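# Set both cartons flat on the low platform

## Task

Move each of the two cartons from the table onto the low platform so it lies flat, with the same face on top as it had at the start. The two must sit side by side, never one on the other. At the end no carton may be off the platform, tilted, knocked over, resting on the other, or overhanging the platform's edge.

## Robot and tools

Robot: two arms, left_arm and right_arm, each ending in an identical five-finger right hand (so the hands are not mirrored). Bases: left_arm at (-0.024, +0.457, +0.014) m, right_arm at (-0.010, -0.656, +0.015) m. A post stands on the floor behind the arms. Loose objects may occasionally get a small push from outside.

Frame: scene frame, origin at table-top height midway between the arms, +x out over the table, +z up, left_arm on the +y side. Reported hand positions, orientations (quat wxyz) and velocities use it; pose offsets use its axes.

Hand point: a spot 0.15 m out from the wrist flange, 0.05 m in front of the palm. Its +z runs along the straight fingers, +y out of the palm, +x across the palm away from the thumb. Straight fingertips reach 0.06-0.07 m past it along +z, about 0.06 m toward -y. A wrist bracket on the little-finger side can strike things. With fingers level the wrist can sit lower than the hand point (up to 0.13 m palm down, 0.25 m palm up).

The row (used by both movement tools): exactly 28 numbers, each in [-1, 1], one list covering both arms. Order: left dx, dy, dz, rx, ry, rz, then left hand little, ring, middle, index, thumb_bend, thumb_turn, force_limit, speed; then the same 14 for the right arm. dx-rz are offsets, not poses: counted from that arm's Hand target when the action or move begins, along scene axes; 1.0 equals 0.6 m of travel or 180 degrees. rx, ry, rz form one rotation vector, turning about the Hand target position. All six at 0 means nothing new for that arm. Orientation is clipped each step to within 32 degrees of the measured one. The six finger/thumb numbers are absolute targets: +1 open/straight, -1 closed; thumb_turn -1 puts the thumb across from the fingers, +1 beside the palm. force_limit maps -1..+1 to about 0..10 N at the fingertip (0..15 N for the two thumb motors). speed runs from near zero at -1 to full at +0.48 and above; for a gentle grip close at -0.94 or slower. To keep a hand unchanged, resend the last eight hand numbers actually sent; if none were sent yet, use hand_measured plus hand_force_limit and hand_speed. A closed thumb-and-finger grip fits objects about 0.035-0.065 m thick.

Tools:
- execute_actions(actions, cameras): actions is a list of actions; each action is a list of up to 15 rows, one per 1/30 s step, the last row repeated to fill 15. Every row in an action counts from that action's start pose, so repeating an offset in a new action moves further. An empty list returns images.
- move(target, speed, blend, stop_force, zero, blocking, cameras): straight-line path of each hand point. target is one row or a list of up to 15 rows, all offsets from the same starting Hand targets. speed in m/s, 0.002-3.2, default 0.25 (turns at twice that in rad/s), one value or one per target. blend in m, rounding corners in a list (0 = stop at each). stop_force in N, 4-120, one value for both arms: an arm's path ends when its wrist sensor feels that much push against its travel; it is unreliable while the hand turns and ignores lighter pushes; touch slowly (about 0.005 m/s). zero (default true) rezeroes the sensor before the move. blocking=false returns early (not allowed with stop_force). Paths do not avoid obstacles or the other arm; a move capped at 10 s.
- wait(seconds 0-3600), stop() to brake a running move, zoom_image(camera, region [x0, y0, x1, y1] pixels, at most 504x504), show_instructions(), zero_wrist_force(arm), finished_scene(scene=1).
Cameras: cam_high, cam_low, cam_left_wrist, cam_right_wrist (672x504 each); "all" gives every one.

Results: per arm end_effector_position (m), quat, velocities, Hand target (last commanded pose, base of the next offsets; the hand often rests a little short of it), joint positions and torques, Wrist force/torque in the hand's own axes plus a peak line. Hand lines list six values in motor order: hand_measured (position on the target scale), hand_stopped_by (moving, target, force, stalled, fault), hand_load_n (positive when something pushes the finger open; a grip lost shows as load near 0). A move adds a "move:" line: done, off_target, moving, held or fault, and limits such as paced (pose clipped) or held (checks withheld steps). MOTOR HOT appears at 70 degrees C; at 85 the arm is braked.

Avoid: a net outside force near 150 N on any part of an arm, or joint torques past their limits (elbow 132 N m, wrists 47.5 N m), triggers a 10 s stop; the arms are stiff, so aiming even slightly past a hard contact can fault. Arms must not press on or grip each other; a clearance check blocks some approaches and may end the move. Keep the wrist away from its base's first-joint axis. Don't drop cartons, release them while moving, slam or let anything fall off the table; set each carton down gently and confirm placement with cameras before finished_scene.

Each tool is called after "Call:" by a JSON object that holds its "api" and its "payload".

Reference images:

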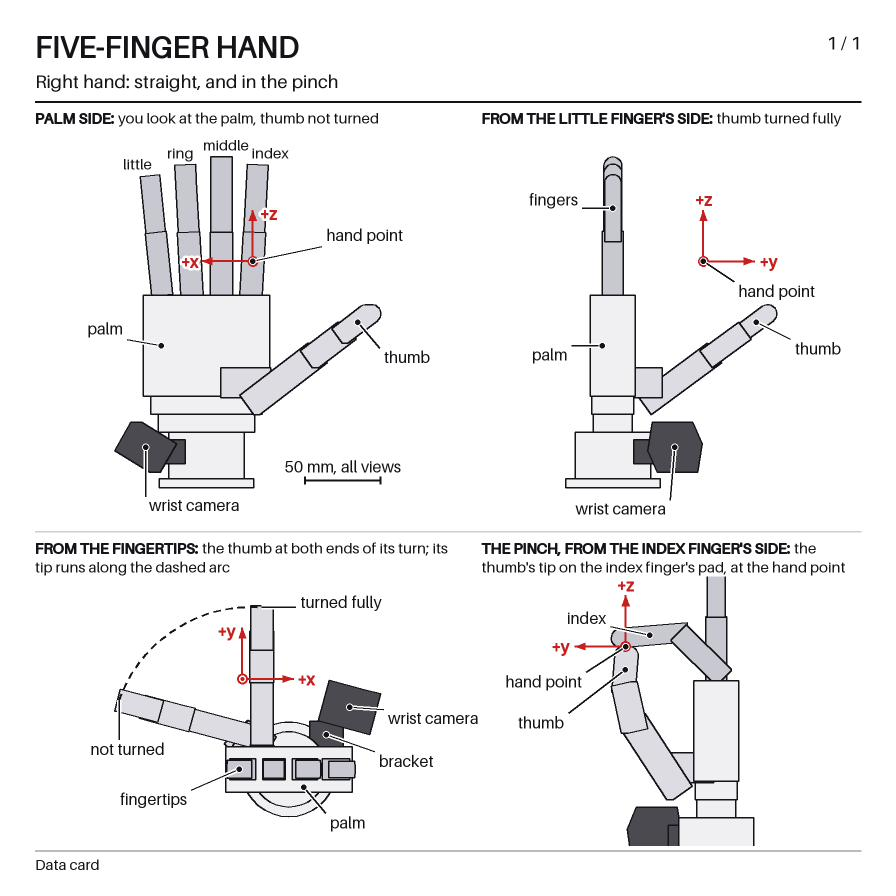

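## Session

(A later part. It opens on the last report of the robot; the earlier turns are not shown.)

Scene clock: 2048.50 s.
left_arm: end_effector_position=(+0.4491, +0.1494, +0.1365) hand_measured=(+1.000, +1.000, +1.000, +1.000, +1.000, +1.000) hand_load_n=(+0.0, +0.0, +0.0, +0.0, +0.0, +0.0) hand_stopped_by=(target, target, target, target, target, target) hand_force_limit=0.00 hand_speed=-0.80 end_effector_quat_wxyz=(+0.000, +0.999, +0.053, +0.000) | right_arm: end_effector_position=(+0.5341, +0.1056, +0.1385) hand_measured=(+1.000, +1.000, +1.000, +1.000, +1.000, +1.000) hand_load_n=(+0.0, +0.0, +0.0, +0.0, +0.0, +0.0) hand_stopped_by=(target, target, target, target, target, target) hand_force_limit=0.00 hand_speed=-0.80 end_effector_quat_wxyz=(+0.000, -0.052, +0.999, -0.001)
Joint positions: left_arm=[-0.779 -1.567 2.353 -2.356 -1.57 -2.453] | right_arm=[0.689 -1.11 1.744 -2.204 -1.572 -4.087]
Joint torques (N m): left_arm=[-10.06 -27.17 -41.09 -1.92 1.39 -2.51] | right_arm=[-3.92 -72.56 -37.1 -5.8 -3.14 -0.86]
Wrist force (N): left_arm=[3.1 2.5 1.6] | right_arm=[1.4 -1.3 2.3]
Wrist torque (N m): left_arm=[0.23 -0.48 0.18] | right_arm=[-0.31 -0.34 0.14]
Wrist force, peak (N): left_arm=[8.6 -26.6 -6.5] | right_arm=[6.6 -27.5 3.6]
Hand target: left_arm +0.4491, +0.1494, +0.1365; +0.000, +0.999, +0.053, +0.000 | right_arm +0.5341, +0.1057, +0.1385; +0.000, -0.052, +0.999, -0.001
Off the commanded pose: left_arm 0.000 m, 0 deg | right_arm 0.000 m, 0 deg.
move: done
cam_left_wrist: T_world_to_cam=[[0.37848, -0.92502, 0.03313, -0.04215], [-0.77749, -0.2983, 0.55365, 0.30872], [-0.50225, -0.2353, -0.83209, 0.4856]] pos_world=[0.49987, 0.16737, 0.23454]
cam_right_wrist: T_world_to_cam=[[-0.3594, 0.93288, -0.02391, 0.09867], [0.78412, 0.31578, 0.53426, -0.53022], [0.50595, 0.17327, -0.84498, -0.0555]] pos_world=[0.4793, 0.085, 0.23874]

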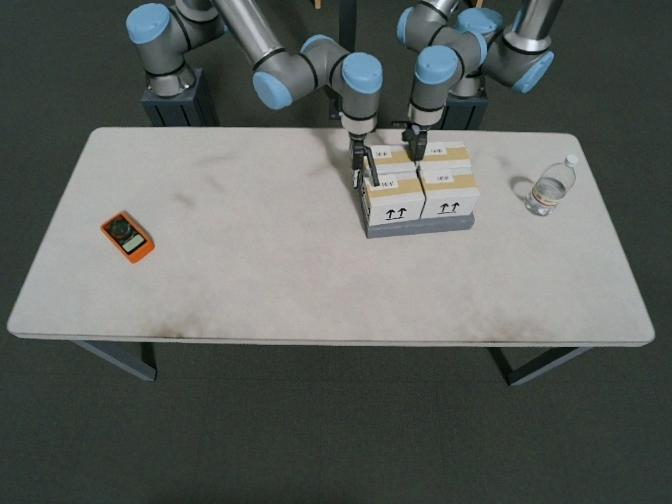

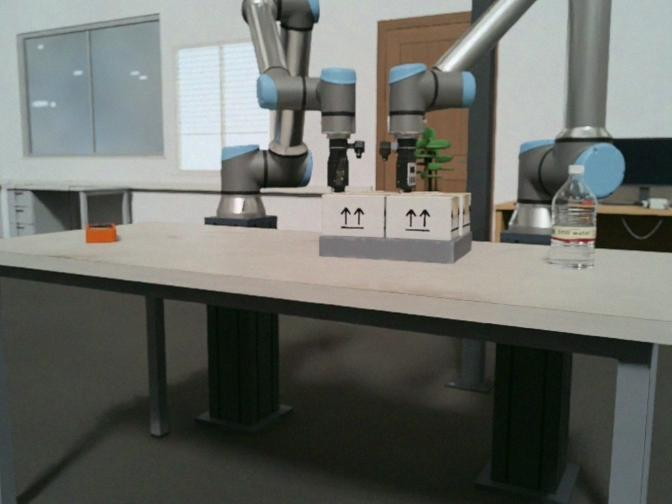

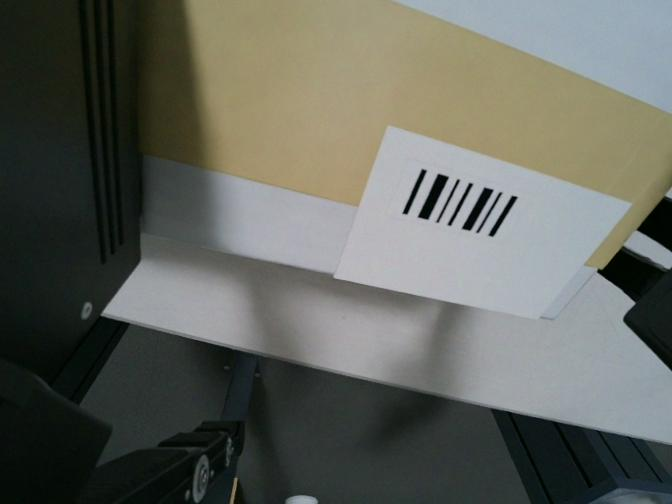

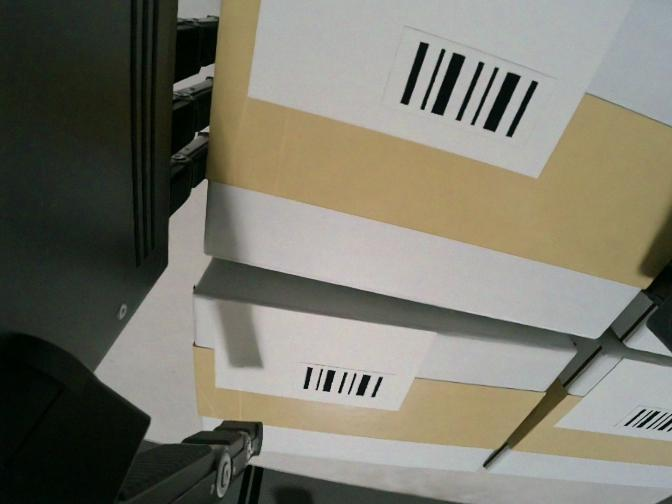

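Call:
{"api": "move", "payload": {"target": [[0,0,0.1667,0,0,0,1,1,1,1,1,1,0,-0.8,0.002,-0.0199,0,0,0,0,1,1,1,1,1,1,0,-0.8],[0,0,0.3,0,0,0,1,1,1,1,1,1,0,-0.8,0.005,-0.05,0.2,0,0,0,1,1,1,1,1,1,0,-0.8]], "speed": [0.04,0.15], "blend": 0.01, "cameras": ["all"]}}

Call:
{"api": "zoom_image", "payload": {"camera": "cam_high", "region": [345, 125, 490, 250]}}

Call:
{"api": "zoom_image", "payload": {"camera": "cam_left_wrist", "region": [170, 0, 672, 300]}}

Call:
{"api": "zoom_image", "payload": {"camera": "cam_right_wrist", "region": [170, 0, 672, 350]}}

Scene clock: 2066.47 s.
left_arm: end_effector_position=(+0.4491, +0.1494, +0.3166) hand_measured=(+1.000, +1.000, +1.000, +1.000, +1.000, +1.000) hand_load_n=(+0.0, +0.0, +0.0, +0.5, +0.0, +0.0) hand_stopped_by=(target, target, target, target, target, target) hand_force_limit=0.00 hand_speed=-0.80 end_effector_quat_wxyz=(+0.000, +0.999, +0.053, +0.000) | right_arm: end_effector_position=(+0.5373, +0.0757, +0.2585) hand_measured=(+1.000, +1.000, +1.000, +1.000, +1.000, +1.000) hand_load_n=(+0.0, +0.0, +0.0, +0.0, +0.0, +0.0) hand_stopped_by=(target, target, target, target, target, target) hand_force_limit=0.00 hand_speed=-0.80 end_effector_quat_wxyz=(+0.000, -0.052, +0.999, -0.001)
Joint positions: left_arm=[-0.779 -1.776 2.155 -1.95 -1.57 -2.453] | right_arm=[0.66 -1.244 1.697 -2.023 -1.572 -4.116]
Joint torques (N m): left_arm=[4.14 -19.39 -40.13 -1.72 -0.44 2.4] | right_arm=[17.66 -72.06 -37.48 -2.5 -3.09 1.45]
Wrist force (N): left_arm=[3.6 1.6 1.2] | right_arm=[1.6 -1.4 2.6]
Wrist torque (N m): left_arm=[0.26 -0.52 0.17] | right_arm=[-0.35 -0.40 0.16]
Wrist force, peak (N): left_arm=[3.4 2.4 2.1] | right_arm=[1.7 -1.3 4.1]
Hand target: left_arm +0.4491, +0.1494, +0.3165; +0.000, +0.999, +0.053, +0.000 | right_arm +0.5371, +0.0757, +0.2585; +0.000, -0.052, +0.999, -0.001
Off the commanded pose: left_arm 0.000 m, 0 deg | right_arm 0.000 m, 0 deg.
move: done
cam_left_wrist: T_world_to_cam=[[0.37845, -0.92502, 0.03331, -0.04817], [-0.77757, -0.29818, 0.5536, 0.20905], [-0.50216, -0.23541, -0.83212, 0.63544]] pos_world=[0.49987, 0.16737, 0.41464]
cam_right_wrist: T_world_to_cam=[[-0.35933, 0.9329, -0.02391, 0.13065], [0.78408, 0.3157, 0.53437, -0.58738], [0.50607, 0.17327, -0.84491, 0.04939]] pos_world=[0.4825, 0.055, 0.35874]

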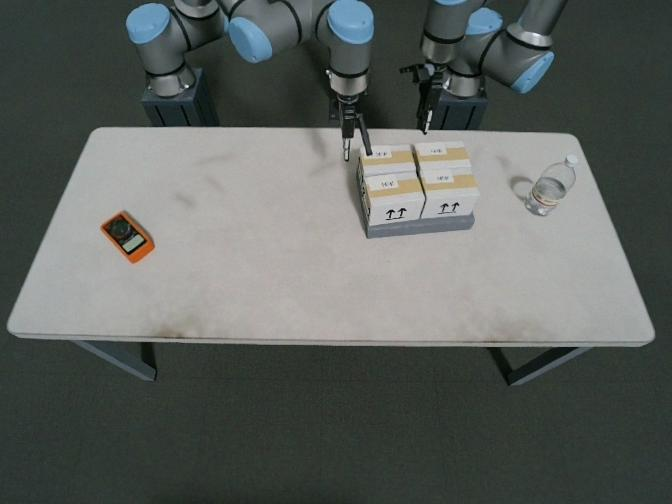

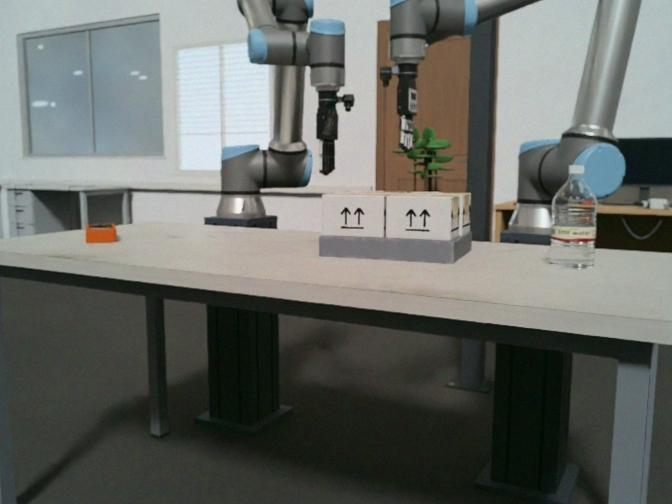

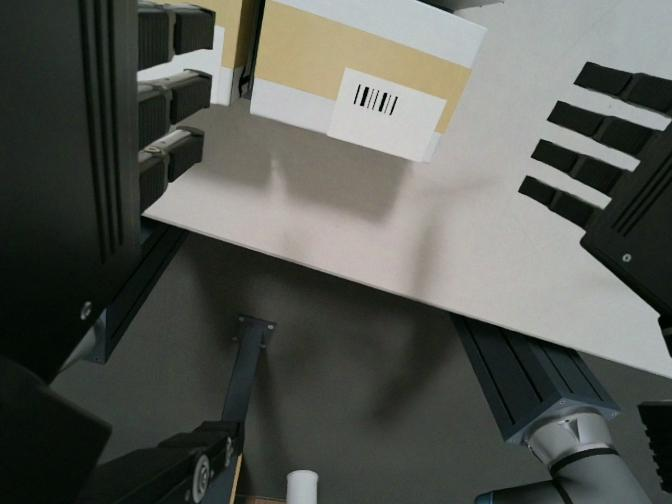

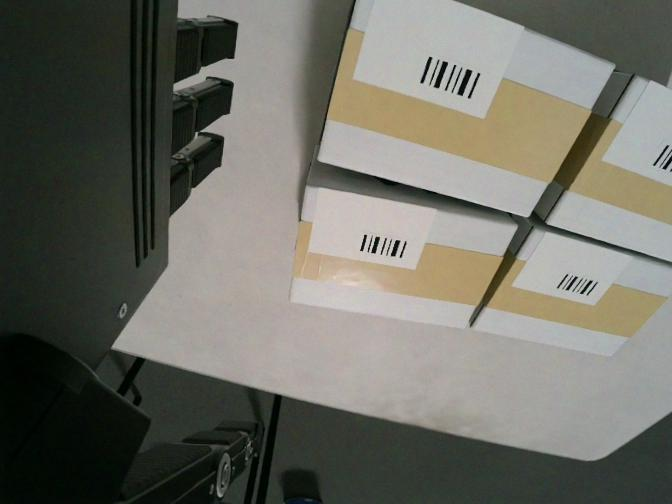

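Scaled by 3.476 from the camera's image (finer frame: 960x720).

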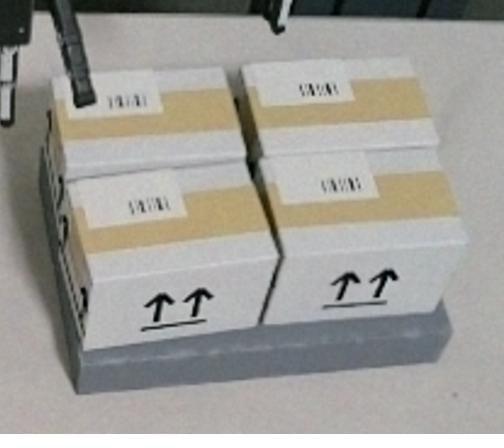

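Scaled by 1.004 from the camera's image (finer frame: 960x720).

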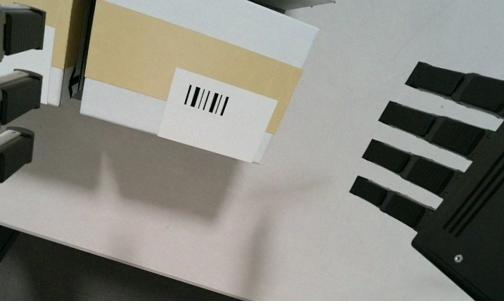

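Scaled by 1.004 from the camera's image (finer frame: 960x720).

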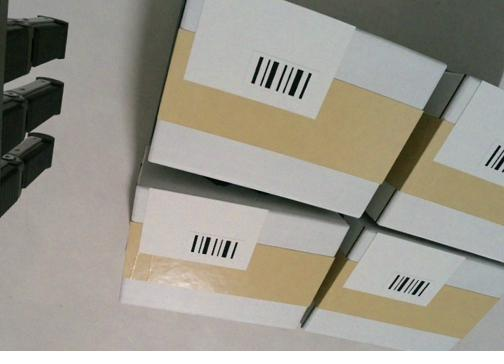

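Call:
{"api": "move", "payload": {"target": [[0,0,0,0,0,0,1,1,1,1,1,1,0,-0.8,-0.005,0.02,-0.1,0,0,0,1,1,1,1,1,1,0,-0.8],[0,0,0,0,0,0,1,1,1,1,1,1,0,-0.8,-0.0037,0.0333,-0.2,0,0,0,1,1,1,1,1,1,0,-0.8]], "speed": 0.08, "blend": 0.005, "cameras": ["cam_right_wrist", "cam_high"]}}

Call:
{"api": "zoom_image", "payload": {"camera": "cam_right_wrist", "region": [170, 0, 672, 504]}}

Scene clock: 2082.63 s.
left_arm: end_effector_position=(+0.4491, +0.1494, +0.3165) hand_measured=(+1.000, +1.000, +1.000, +1.000, +1.000, +1.000) hand_load_n=(+0.0, +0.0, +0.0, +0.0, +0.0, +0.0) hand_stopped_by=(target, target, target, target, target, target) hand_force_limit=0.00 hand_speed=-0.80 end_effector_quat_wxyz=(+0.000, +0.999, +0.053, +0.000) | right_arm: end_effector_position=(+0.5347, +0.0956, +0.1384) hand_measured=(+1.000, +1.000, +1.000, +1.000, +1.000, +1.000) hand_load_n=(+0.0, +0.0, +0.0, +0.0, +0.0, +0.0) hand_stopped_by=(target, target, target, target, target, target) hand_force_limit=0.00 hand_speed=-0.80 end_effector_quat_wxyz=(+0.000, -0.052, +0.999, -0.001)
Joint positions: left_arm=[-0.779 -1.776 2.155 -1.95 -1.57 -2.453] | right_arm=[0.68 -1.12 1.76 -2.21 -1.572 -4.096]
Joint torques (N m): left_arm=[-8.6 -13.36 -49.44 -1.22 1.38 2.65] | right_arm=[3.4 -81.74 -49.6 -2.33 -0.47 -0.29]
Wrist force (N): left_arm=[3.8 1.6 1.0] | right_arm=[1.6 -1.6 2.3]
Wrist torque (N m): left_arm=[0.26 -0.54 0.18] | right_arm=[-0.35 -0.38 -0.18]
Wrist force, peak (N): left_arm=[3.9 1.6 1.2] | right_arm=[1.4 -1.4 3.5]
Hand target: left_arm +0.4491, +0.1494, +0.3165; +0.000, +0.999, +0.053, +0.000 | right_arm +0.5349, +0.0957, +0.1385; +0.000, -0.052, +0.999, -0.001
Off the commanded pose: left_arm 0.000 m, 0 deg | right_arm 0.000 m, 0 deg.
move: done
cam_right_wrist: T_world_to_cam=[[-0.35942, 0.93287, -0.02399, 0.10819], [0.78418, 0.31587, 0.53412, -0.52759], [0.50584, 0.17316, -0.84507, -0.05415]] pos_world=[0.48, 0.0751, 0.23864]
Images, in order (width x height): cam_high 672x504, cam_right_wrist 672x504.

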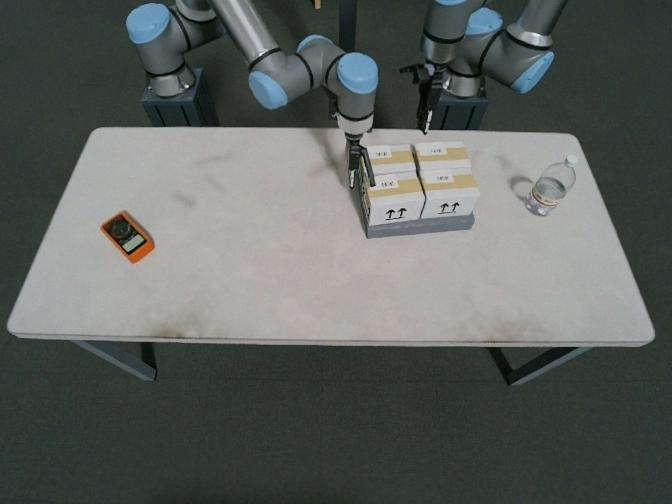

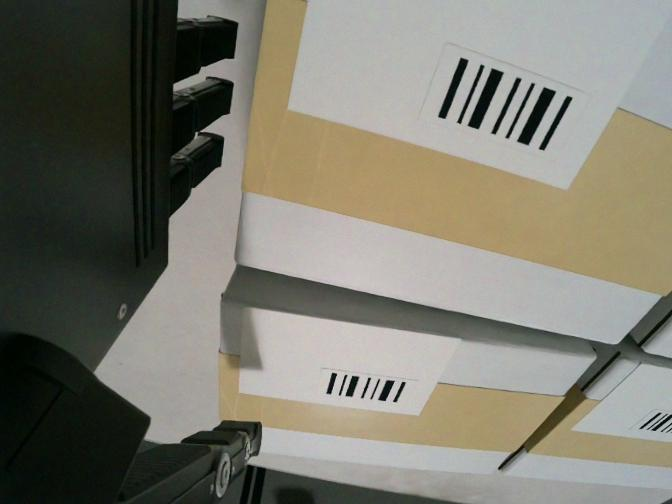

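Scaled by 1.000.

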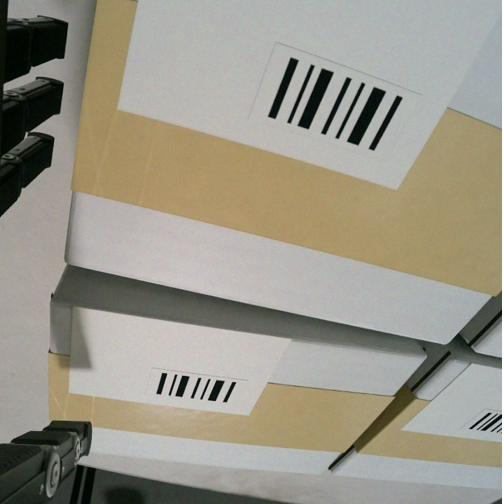

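Call:
{"api": "zoom_image", "payload": {"camera": "cam_high", "region": [345, 140, 395, 245]}}

Scaled by 4.800 from the camera's image (finer frame: 960x720).

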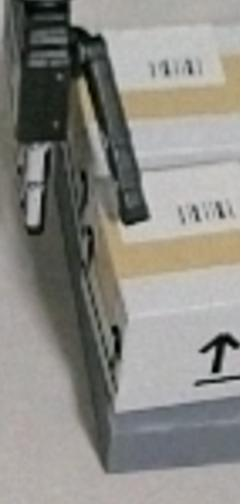

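Call:
{"api": "move", "payload": {"target": [0,0,0,0,0,0,1,1,1,1,1,1,0,-0.8,0.03,-0.18,0.12,0,0,0,1,1,1,1,1,1,0,-0.8], "speed": 0.15, "cameras": ["cam_right_wrist", "cam_high"]}}

Call:
{"api": "zoom_image", "payload": {"camera": "cam_right_wrist", "region": [372, 0, 672, 400]}}

Call:
{"api": "zoom_image", "payload": {"camera": "cam_high", "region": [345, 140, 395, 245]}}

Scene clock: 2113.43 s.
left_arm: end_effector_position=(+0.4491, +0.1494, +0.3165) hand_measured=(+1.000, +1.000, +1.000, +1.000, +1.000, +1.000) hand_load_n=(+0.0, +0.0, +0.0, +0.0, -0.5, +0.0) hand_stopped_by=(target, target, target, target, target, target) hand_force_limit=0.00 hand_speed=-0.80 end_effector_quat_wxyz=(+0.000, +0.999, +0.053, +0.000) | right_arm: end_effector_position=(+0.5529, -0.0124, +0.2104) hand_measured=(+1.000, +1.000, +1.000, +1.000, +1.000, +1.000) hand_load_n=(+0.0, +0.0, +0.0, +0.0, -0.5, +0.0) hand_stopped_by=(target, target, target, target, target, target) hand_force_limit=0.00 hand_speed=-0.80 end_effector_quat_wxyz=(+0.000, -0.052, +0.999, -0.001)
Joint positions: left_arm=[-0.779 -1.776 2.155 -1.95 -1.57 -2.453] | right_arm=[0.561 -1.29 1.856 -2.136 -1.572 -4.215]
Joint torques (N m): left_arm=[-8.17 -13.51 -49.91 -1.3 1.22 2.89] | right_arm=[1.76 -65.77 -51.76 -5.47 -1.38 0.46]
Wrist force (N): left_arm=[3.5 1.3 1.4] | right_arm=[1.6 -1.5 2.6]
Wrist torque (N m): left_arm=[0.20 -0.52 0.16] | right_arm=[-0.37 -0.39 -0.10]
Wrist force, peak (N): left_arm=[3.8 1.6 1.1] | right_arm=[1.8 0.0 3.6]
Hand target: left_arm +0.4491, +0.1494, +0.3165; +0.000, +0.999, +0.053, +0.000 | right_arm +0.5529, -0.0123, +0.2105; +0.000, -0.052, +0.999, -0.001
Off the commanded pose: left_arm 0.000 m, 0 deg | right_arm 0.000 m, 0 deg.
move: done
cam_right_wrist: T_world_to_cam=[[-0.3593, 0.93291, -0.02402, 0.21712], [0.78421, 0.31577, 0.53414, -0.54609], [0.50589, 0.17308, -0.84505, 0.01613]] pos_world=[0.4981, -0.0329, 0.31054]
Images, in order (width x height): cam_high 672x504, cam_right_wrist 672x504.

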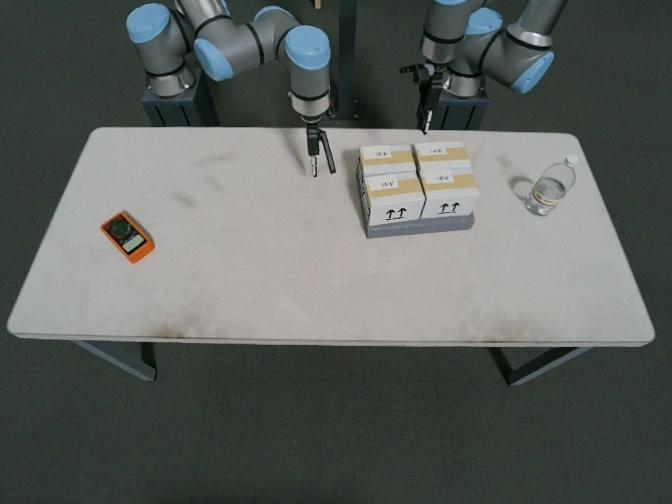

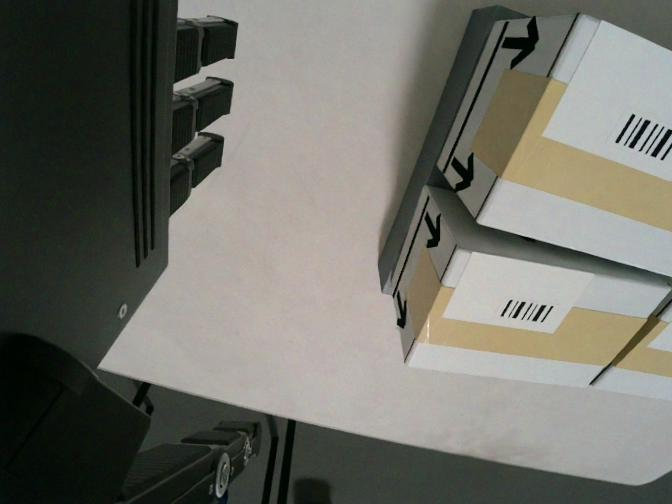

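Scaled by 1.260 from the camera's image (finer frame: 960x720).

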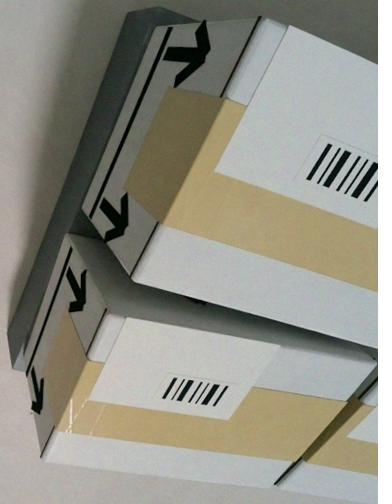

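Scaled by 4.800 from the camera's image (finer frame: 960x720).

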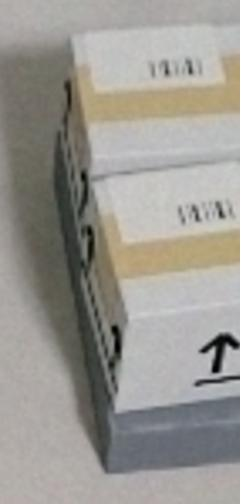

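Call:
{"api": "zoom_image", "payload": {"camera": "cam_right_wrist", "region": [412, 0, 552, 200]}}

Call:
{"api": "zoom_image", "payload": {"camera": "cam_right_wrist", "region": [372, 160, 492, 380]}}

Scaled by 2.520 from the camera's image (finer frame: 960x720).

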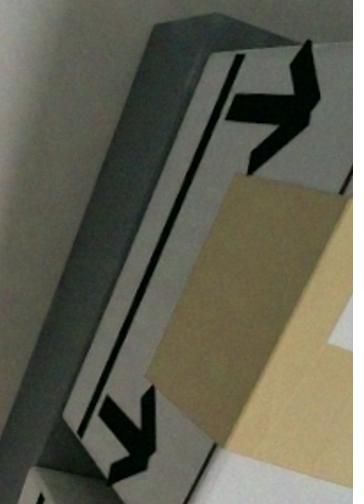

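Scaled by 2.291 from the camera's image (finer frame: 960x720).

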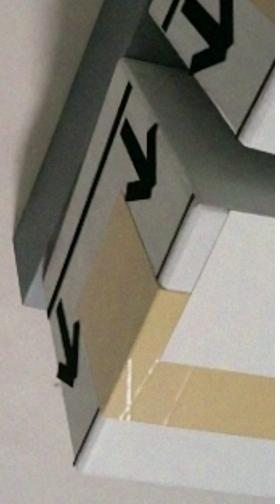

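Call:
{"api": "move", "payload": {"target": [0,0,0,0,0,0,1,1,1,1,1,1,0,-0.8,0.1583,0.1533,-0.1198,0,0,0,1,1,1,1,1,1,0,-0.8], "speed": 0.1}}

Call:
{"api": "move", "payload": {"target": [0,0,0,0,0,0,1,1,1,1,1,1,0,-0.8,-0.0057,0.0758,0,0,0,0,1,1,1,1,1,1,0,-0.8], "speed": 0.01, "stop_force": 15, "cameras": ["cam_right_wrist", "cam_high", "cam_low"]}}

Call:
{"api": "zoom_image", "payload": {"camera": "cam_high", "region": [345, 130, 490, 250]}}

Scene clock: 2164.47 s.
left_arm: end_effector_position=(+0.4491, +0.1494, +0.3165) hand_measured=(+1.000, +1.000, +1.000, +1.000, +1.000, +1.000) hand_load_n=(+0.0, +0.0, +0.0, +0.0, +0.0, +0.0) hand_stopped_by=(target, target, target, target, target, target) hand_force_limit=0.00 hand_speed=-0.80 end_effector_quat_wxyz=(+0.000, +0.999, +0.053, +0.000) | right_arm: end_effector_position=(+0.6477, +0.0797, +0.1387) hand_measured=(+1.000, +1.000, +1.000, +1.000, +1.000, +1.000) hand_load_n=(+0.0, +0.0, +0.0, -0.5, +0.0, +0.0) hand_stopped_by=(target, target, target, target, target, target) hand_force_limit=0.00 hand_speed=-0.80 end_effector_quat_wxyz=(+0.000, -0.052, +0.999, -0.001)
Joint positions: left_arm=[-0.779 -1.776 2.155 -1.95 -1.57 -2.453] | right_arm=[0.585 -1.037 1.625 -2.158 -1.572 -4.191]
Joint torques (N m): left_arm=[-9.24 -14 -49.08 -1.64 1.47 2.52] | right_arm=[-6.57 -71.87 -36.97 -4.06 3.13 -1.17]
Wrist force (N): left_arm=[3.8 1.2 1.1] | right_arm=[1.4 -1.4 2.5]
Wrist torque (N m): left_arm=[0.20 -0.55 0.17] | right_arm=[-0.36 -0.37 -0.18]
Wrist force, peak (N): left_arm=[3.9 1.7 1.2] | right_arm=[2.3 -2.1 2.7]
Hand target: left_arm +0.4491, +0.1494, +0.3165; +0.000, +0.999, +0.053, +0.000 | right_arm +0.6479, +0.0797, +0.1386; +0.000, -0.052, +0.999, -0.001
Off the commanded pose: left_arm 0.000 m, 0 deg | right_arm 0.000 m, 0 deg.
move: done

Scene clock: 2170.40 s.
left_arm: end_effector_position=(+0.4491, +0.1494, +0.3165) hand_measured=(+1.000, +1.000, +1.000, +1.000, +1.000, +1.000) hand_load_n=(+0.0, +0.0, +0.0, +0.0, +0.0, +0.0) hand_stopped_by=(target, target, target, target, target, target) hand_force_limit=0.00 hand_speed=-0.80 end_effector_quat_wxyz=(+0.000, +0.999, +0.053, +0.000) | right_arm: end_effector_position=(+0.6444, +0.1251, +0.1386) hand_measured=(+1.000, +1.000, +1.000, +1.000, +1.000, +1.000) hand_load_n=(+0.0, +0.0, +0.0, +0.0, -0.5, +0.0) hand_stopped_by=(target, target, target, target, target, target) hand_force_limit=0.00 hand_speed=-0.80 end_effector_quat_wxyz=(+0.000, -0.052, +0.999, -0.001)
Joint positions: left_arm=[-0.779 -1.776 2.155 -1.95 -1.57 -2.453] | right_arm=[0.627 -0.993 1.552 -2.129 -1.572 -4.149]
Joint torques (N m): left_arm=[-8.61 -14.91 -49.02 -1.62 1.68 2.74] | right_arm=[-13.19 -92.49 -31.9 -6.32 3.26 -1.15]
Wrist force (N): left_arm=[3.5 1.5 1.3] | right_arm=[1.5 -1.7 2.5]
Wrist torque (N m): left_arm=[0.23 -0.51 0.16] | right_arm=[-0.41 -0.41 -0.18]
Wrist force, peak (N): left_arm=[3.8 1.5 1.3] | right_arm=[1.8 -1.8 2.9]
Hand target: left_arm +0.4491, +0.1494, +0.3165; +0.000, +0.999, +0.053, +0.000 | right_arm +0.6444, +0.1251, +0.1386; +0.000, -0.052, +0.999, -0.001
Off the commanded pose: left_arm 0.000 m, 0 deg | right_arm 0.000 m, 0 deg.
move: done
cam_right_wrist: T_world_to_cam=[[-0.3594, 0.93288, -0.02391, 0.12016], [0.78412, 0.31578, 0.53426, -0.623], [0.50595, 0.17327, -0.84498, -0.11465]] pos_world=[0.5897, 0.1045, 0.23883]
Images, in order (width x height): cam_high 672x504, cam_low 672x504, cam_right_wrist 672x504.

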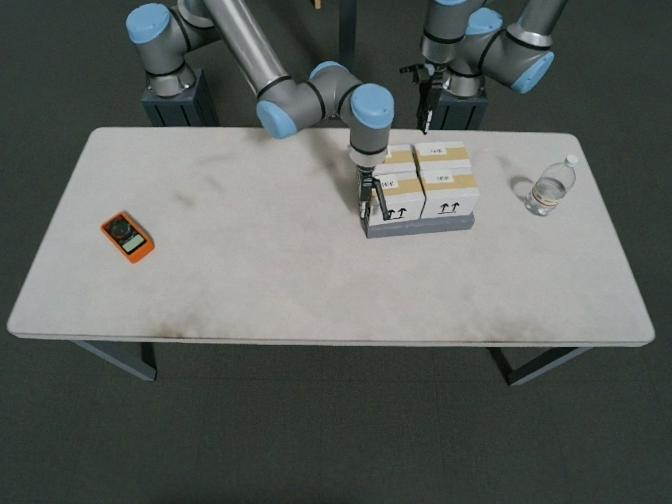

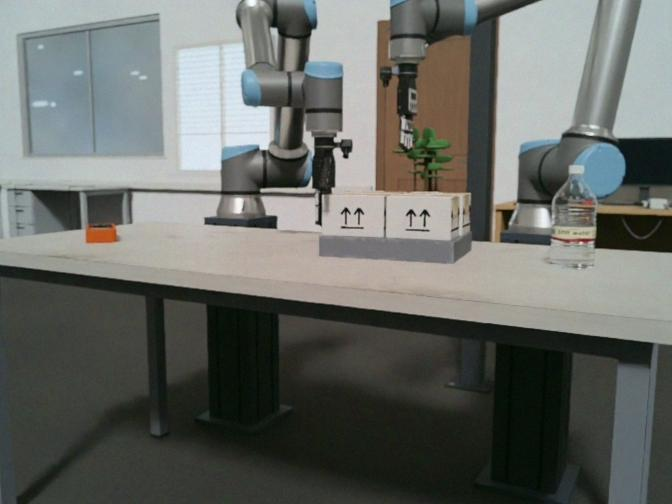

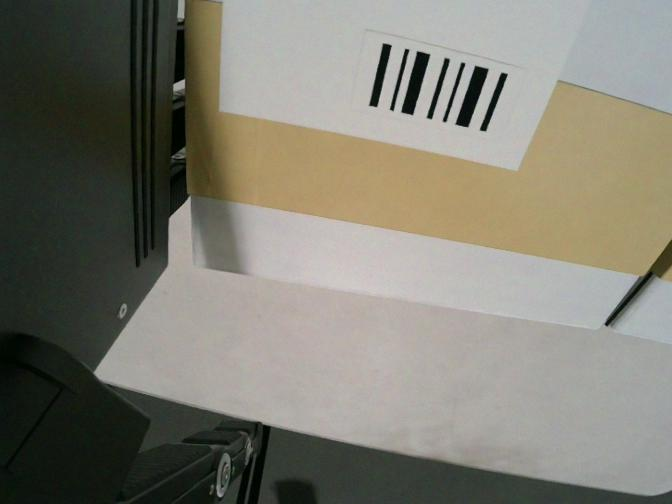

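Scaled by 3.476 from the camera's image (finer frame: 960x720).

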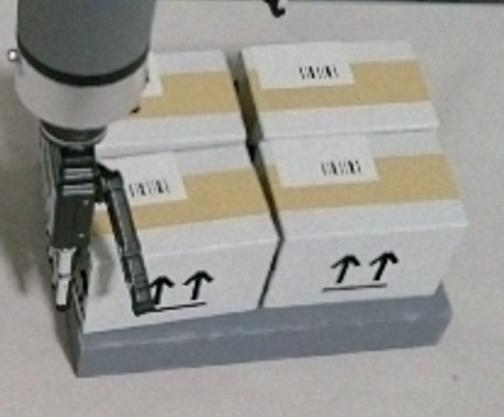

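Call:
{"api": "move", "payload": {"target": [0,0,0,0,0,0,1,1,1,1,1,1,0,-0.8,-0.0016,0.0149,0,0,0,0,1,1,1,1,1,1,0,-0.8], "speed": 0.008, "stop_force": 15, "cameras": ["cam_right_wrist", "cam_high"]}}

Call:
{"api": "zoom_image", "payload": {"camera": "cam_high", "region": [345, 130, 490, 250]}}

Scene clock: 2180.37 s.
left_arm: end_effector_position=(+0.4491, +0.1494, +0.3165) hand_measured=(+1.000, +1.000, +1.000, +1.000, +1.000, +1.000) hand_load_n=(+0.0, +0.0, +0.0, +0.0, +0.0, +0.0) hand_stopped_by=(target, target, target, target, target, target) hand_force_limit=0.00 hand_speed=-0.80 end_effector_quat_wxyz=(+0.000, +0.999, +0.053, +0.000) | right_arm: end_effector_position=(+0.6434, +0.1342, +0.1386) hand_measured=(+1.000, +1.000, +1.000, +1.000, +1.000, +1.000) hand_load_n=(+0.0, +0.0, +0.0, +0.0, +0.0, +0.0) hand_stopped_by=(target, target, target, target, target, target) hand_force_limit=0.00 hand_speed=-0.80 end_effector_quat_wxyz=(+0.000, -0.052, +0.999, -0.001)
Joint positions: left_arm=[-0.779 -1.776 2.155 -1.95 -1.57 -2.453] | right_arm=[0.635 -0.984 1.537 -2.123 -1.572 -4.141]
Joint torques (N m): left_arm=[-7.81 -13.29 -49.79 -1.52 1.5 2.63] | right_arm=[-4.44 -88.09 -32.23 -6.11 3.21 -1]
Wrist force (N): left_arm=[3.6 1.2 1.3] | right_arm=[2.0 -2.6 1.8]
Wrist torque (N m): left_arm=[0.19 -0.52 0.16] | right_arm=[-0.32 -0.38 -0.22]
Wrist force, peak (N): left_arm=[3.8 1.5 1.2] | right_arm=[2.4 -2.9 2.0]
Hand target: left_arm +0.4491, +0.1494, +0.3165; +0.000, +0.999, +0.053, +0.000 | right_arm +0.6435, +0.1341, +0.1386; +0.000, -0.052, +0.999, -0.001
Off the commanded pose: left_arm 0.000 m, 0 deg | right_arm 0.000 m, 0 deg.
move: done
cam_right_wrist: T_world_to_cam=[[-0.35947, 0.93285, -0.02396, 0.11147], [0.78409, 0.31587, 0.53426, -0.62504], [0.50595, 0.17327, -0.84498, -0.11571]] pos_world=[0.5887, 0.1135, 0.23883]
Images, in order (width x height): cam_high 672x504, cam_right_wrist 672x504.

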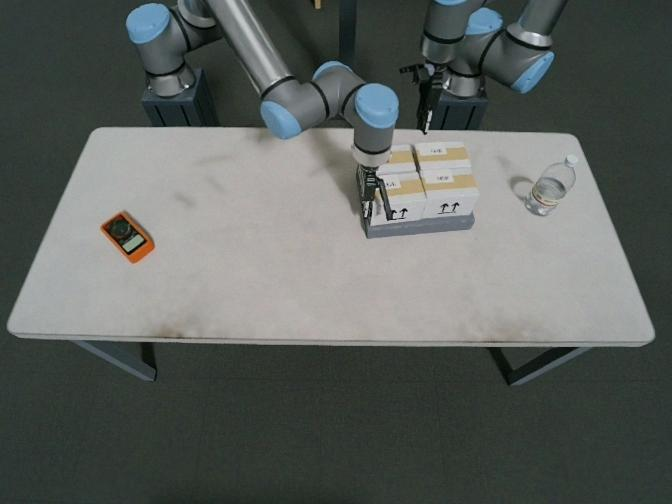

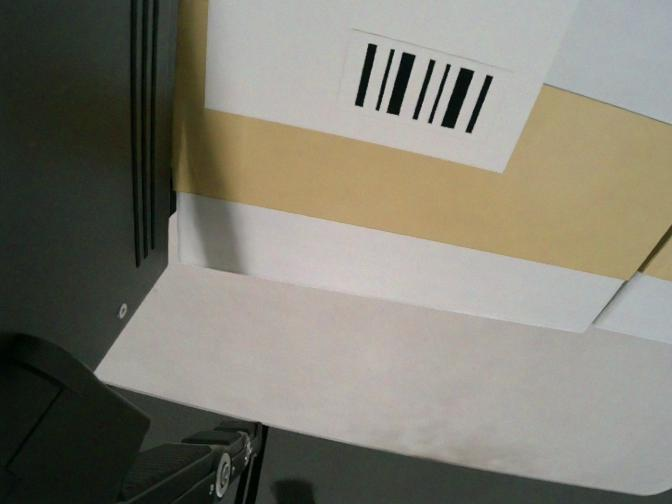

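Scaled by 3.476 from the camera's image (finer frame: 960x720).

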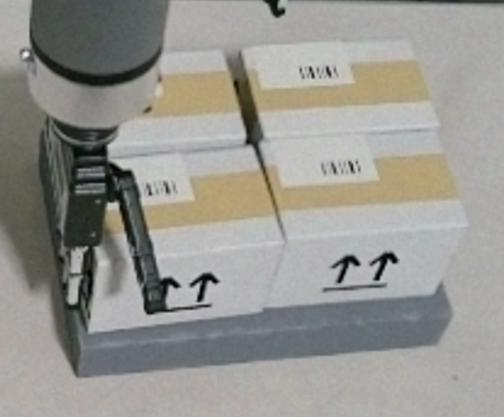

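Call:
{"api": "move", "payload": {"target": [[0,0,0,0,0,0,1,1,1,1,1,1,0,-0.8,0.005,-0.05,0,0,0,0,1,1,1,1,1,1,0,-0.8],[0,0,0,0,0,0,1,1,1,1,1,1,0,-0.8,-0.151,-0.2435,0.12,0,0,0,1,1,1,1,1,1,0,-0.8]], "speed": [0.04,0.15], "blend": 0.01, "cameras": ["cam_right_wrist", "cam_high"]}}

Call:
{"api": "zoom_image", "payload": {"camera": "cam_right_wrist", "region": [412, 0, 672, 200]}}

Call:
{"api": "zoom_image", "payload": {"camera": "cam_right_wrist", "region": [372, 160, 492, 380]}}

Call:
{"api": "zoom_image", "payload": {"camera": "cam_high", "region": [345, 130, 490, 250]}}

Scene clock: 2201.37 s.
left_arm: end_effector_position=(+0.4491, +0.1494, +0.3165) hand_measured=(+1.000, +1.000, +1.000, +1.000, +1.000, +1.000) hand_load_n=(+0.0, +0.0, +0.0, +0.0, +0.0, +0.0) hand_stopped_by=(target, target, target, target, target, target) hand_force_limit=0.00 hand_speed=-0.80 end_effector_quat_wxyz=(+0.000, +0.999, +0.053, +0.000) | right_arm: end_effector_position=(+0.5530, -0.0121, +0.2106) hand_measured=(+1.000, +1.000, +1.000, +1.000, +1.000, +1.000) hand_load_n=(+0.0, +0.0, +0.0, +0.0, +0.0, +0.0) hand_stopped_by=(target, target, target, target, target, target) hand_force_limit=0.00 hand_speed=-0.80 end_effector_quat_wxyz=(+0.000, -0.052, +0.999, -0.001)
Joint positions: left_arm=[-0.779 -1.776 2.155 -1.95 -1.57 -2.453] | right_arm=[0.561 -1.289 1.855 -2.136 -1.572 -4.215]
Joint torques (N m): left_arm=[-8.77 -13.43 -49.78 -1.59 1.38 2.58] | right_arm=[19.09 -69.26 -39.4 -6.34 -1.92 2.2]
Wrist force (N): left_arm=[3.6 1.6 1.4] | right_arm=[1.7 -1.5 2.7]
Wrist torque (N m): left_arm=[0.25 -0.53 0.17] | right_arm=[-0.38 -0.40 0.14]
Wrist force, peak (N): left_arm=[3.9 1.7 0.9] | right_arm=[2.7 -2.8 1.7]
Hand target: left_arm +0.4491, +0.1494, +0.3165; +0.000, +0.999, +0.053, +0.000 | right_arm +0.5529, -0.0120, +0.2106; +0.000, -0.052, +0.999, -0.001
Off the commanded pose: left_arm 0.000 m, 0 deg | right_arm 0.000 m, 0 deg.
move: done
cam_right_wrist: T_world_to_cam=[[-0.35928, 0.93292, -0.02394, 0.21698], [0.78417, 0.3157, 0.53424, -0.54643], [0.50596, 0.17317, -0.845, 0.01611]] pos_world=[0.4983, -0.0327, 0.31073]
Images, in order (width x height): cam_high 672x504, cam_right_wrist 672x504.

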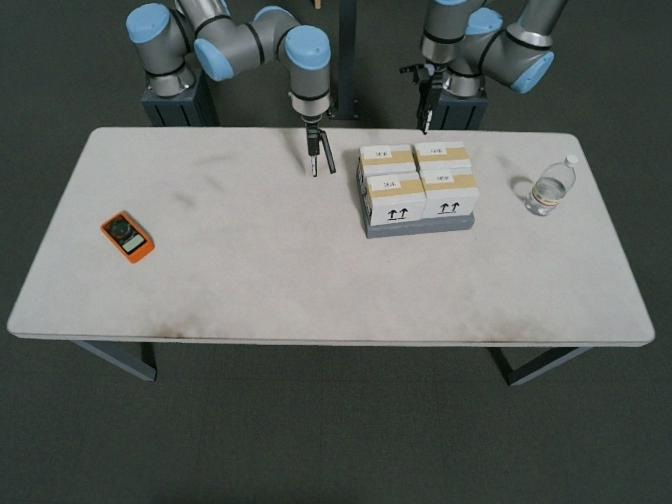

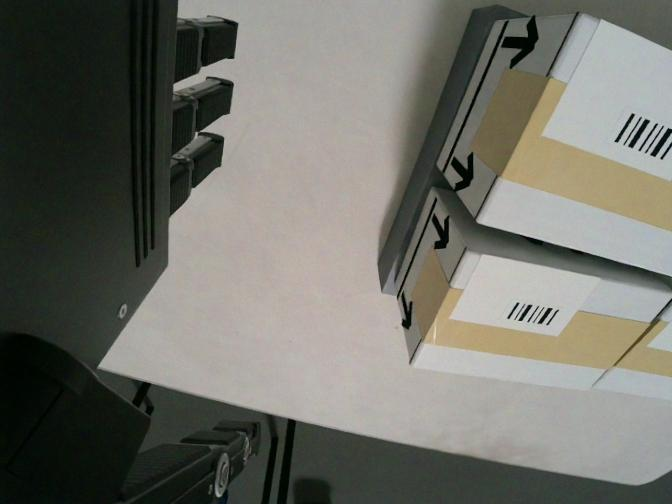

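Scaled by 1.938 from the camera's image (finer frame: 960x720).

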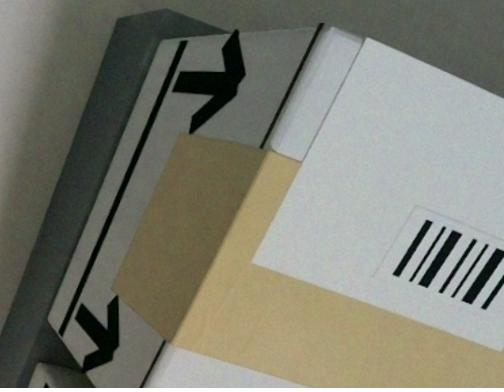

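Scaled by 2.291 from the camera's image (finer frame: 960x720).

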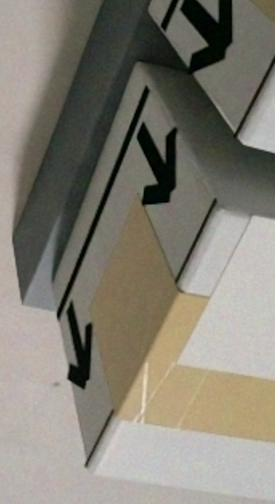

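Scaled by 3.476 from the camera's image (finer frame: 960x720).

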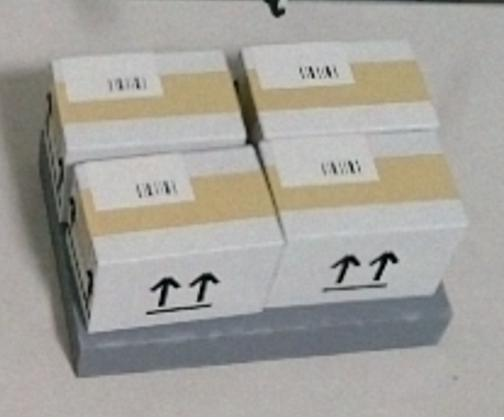

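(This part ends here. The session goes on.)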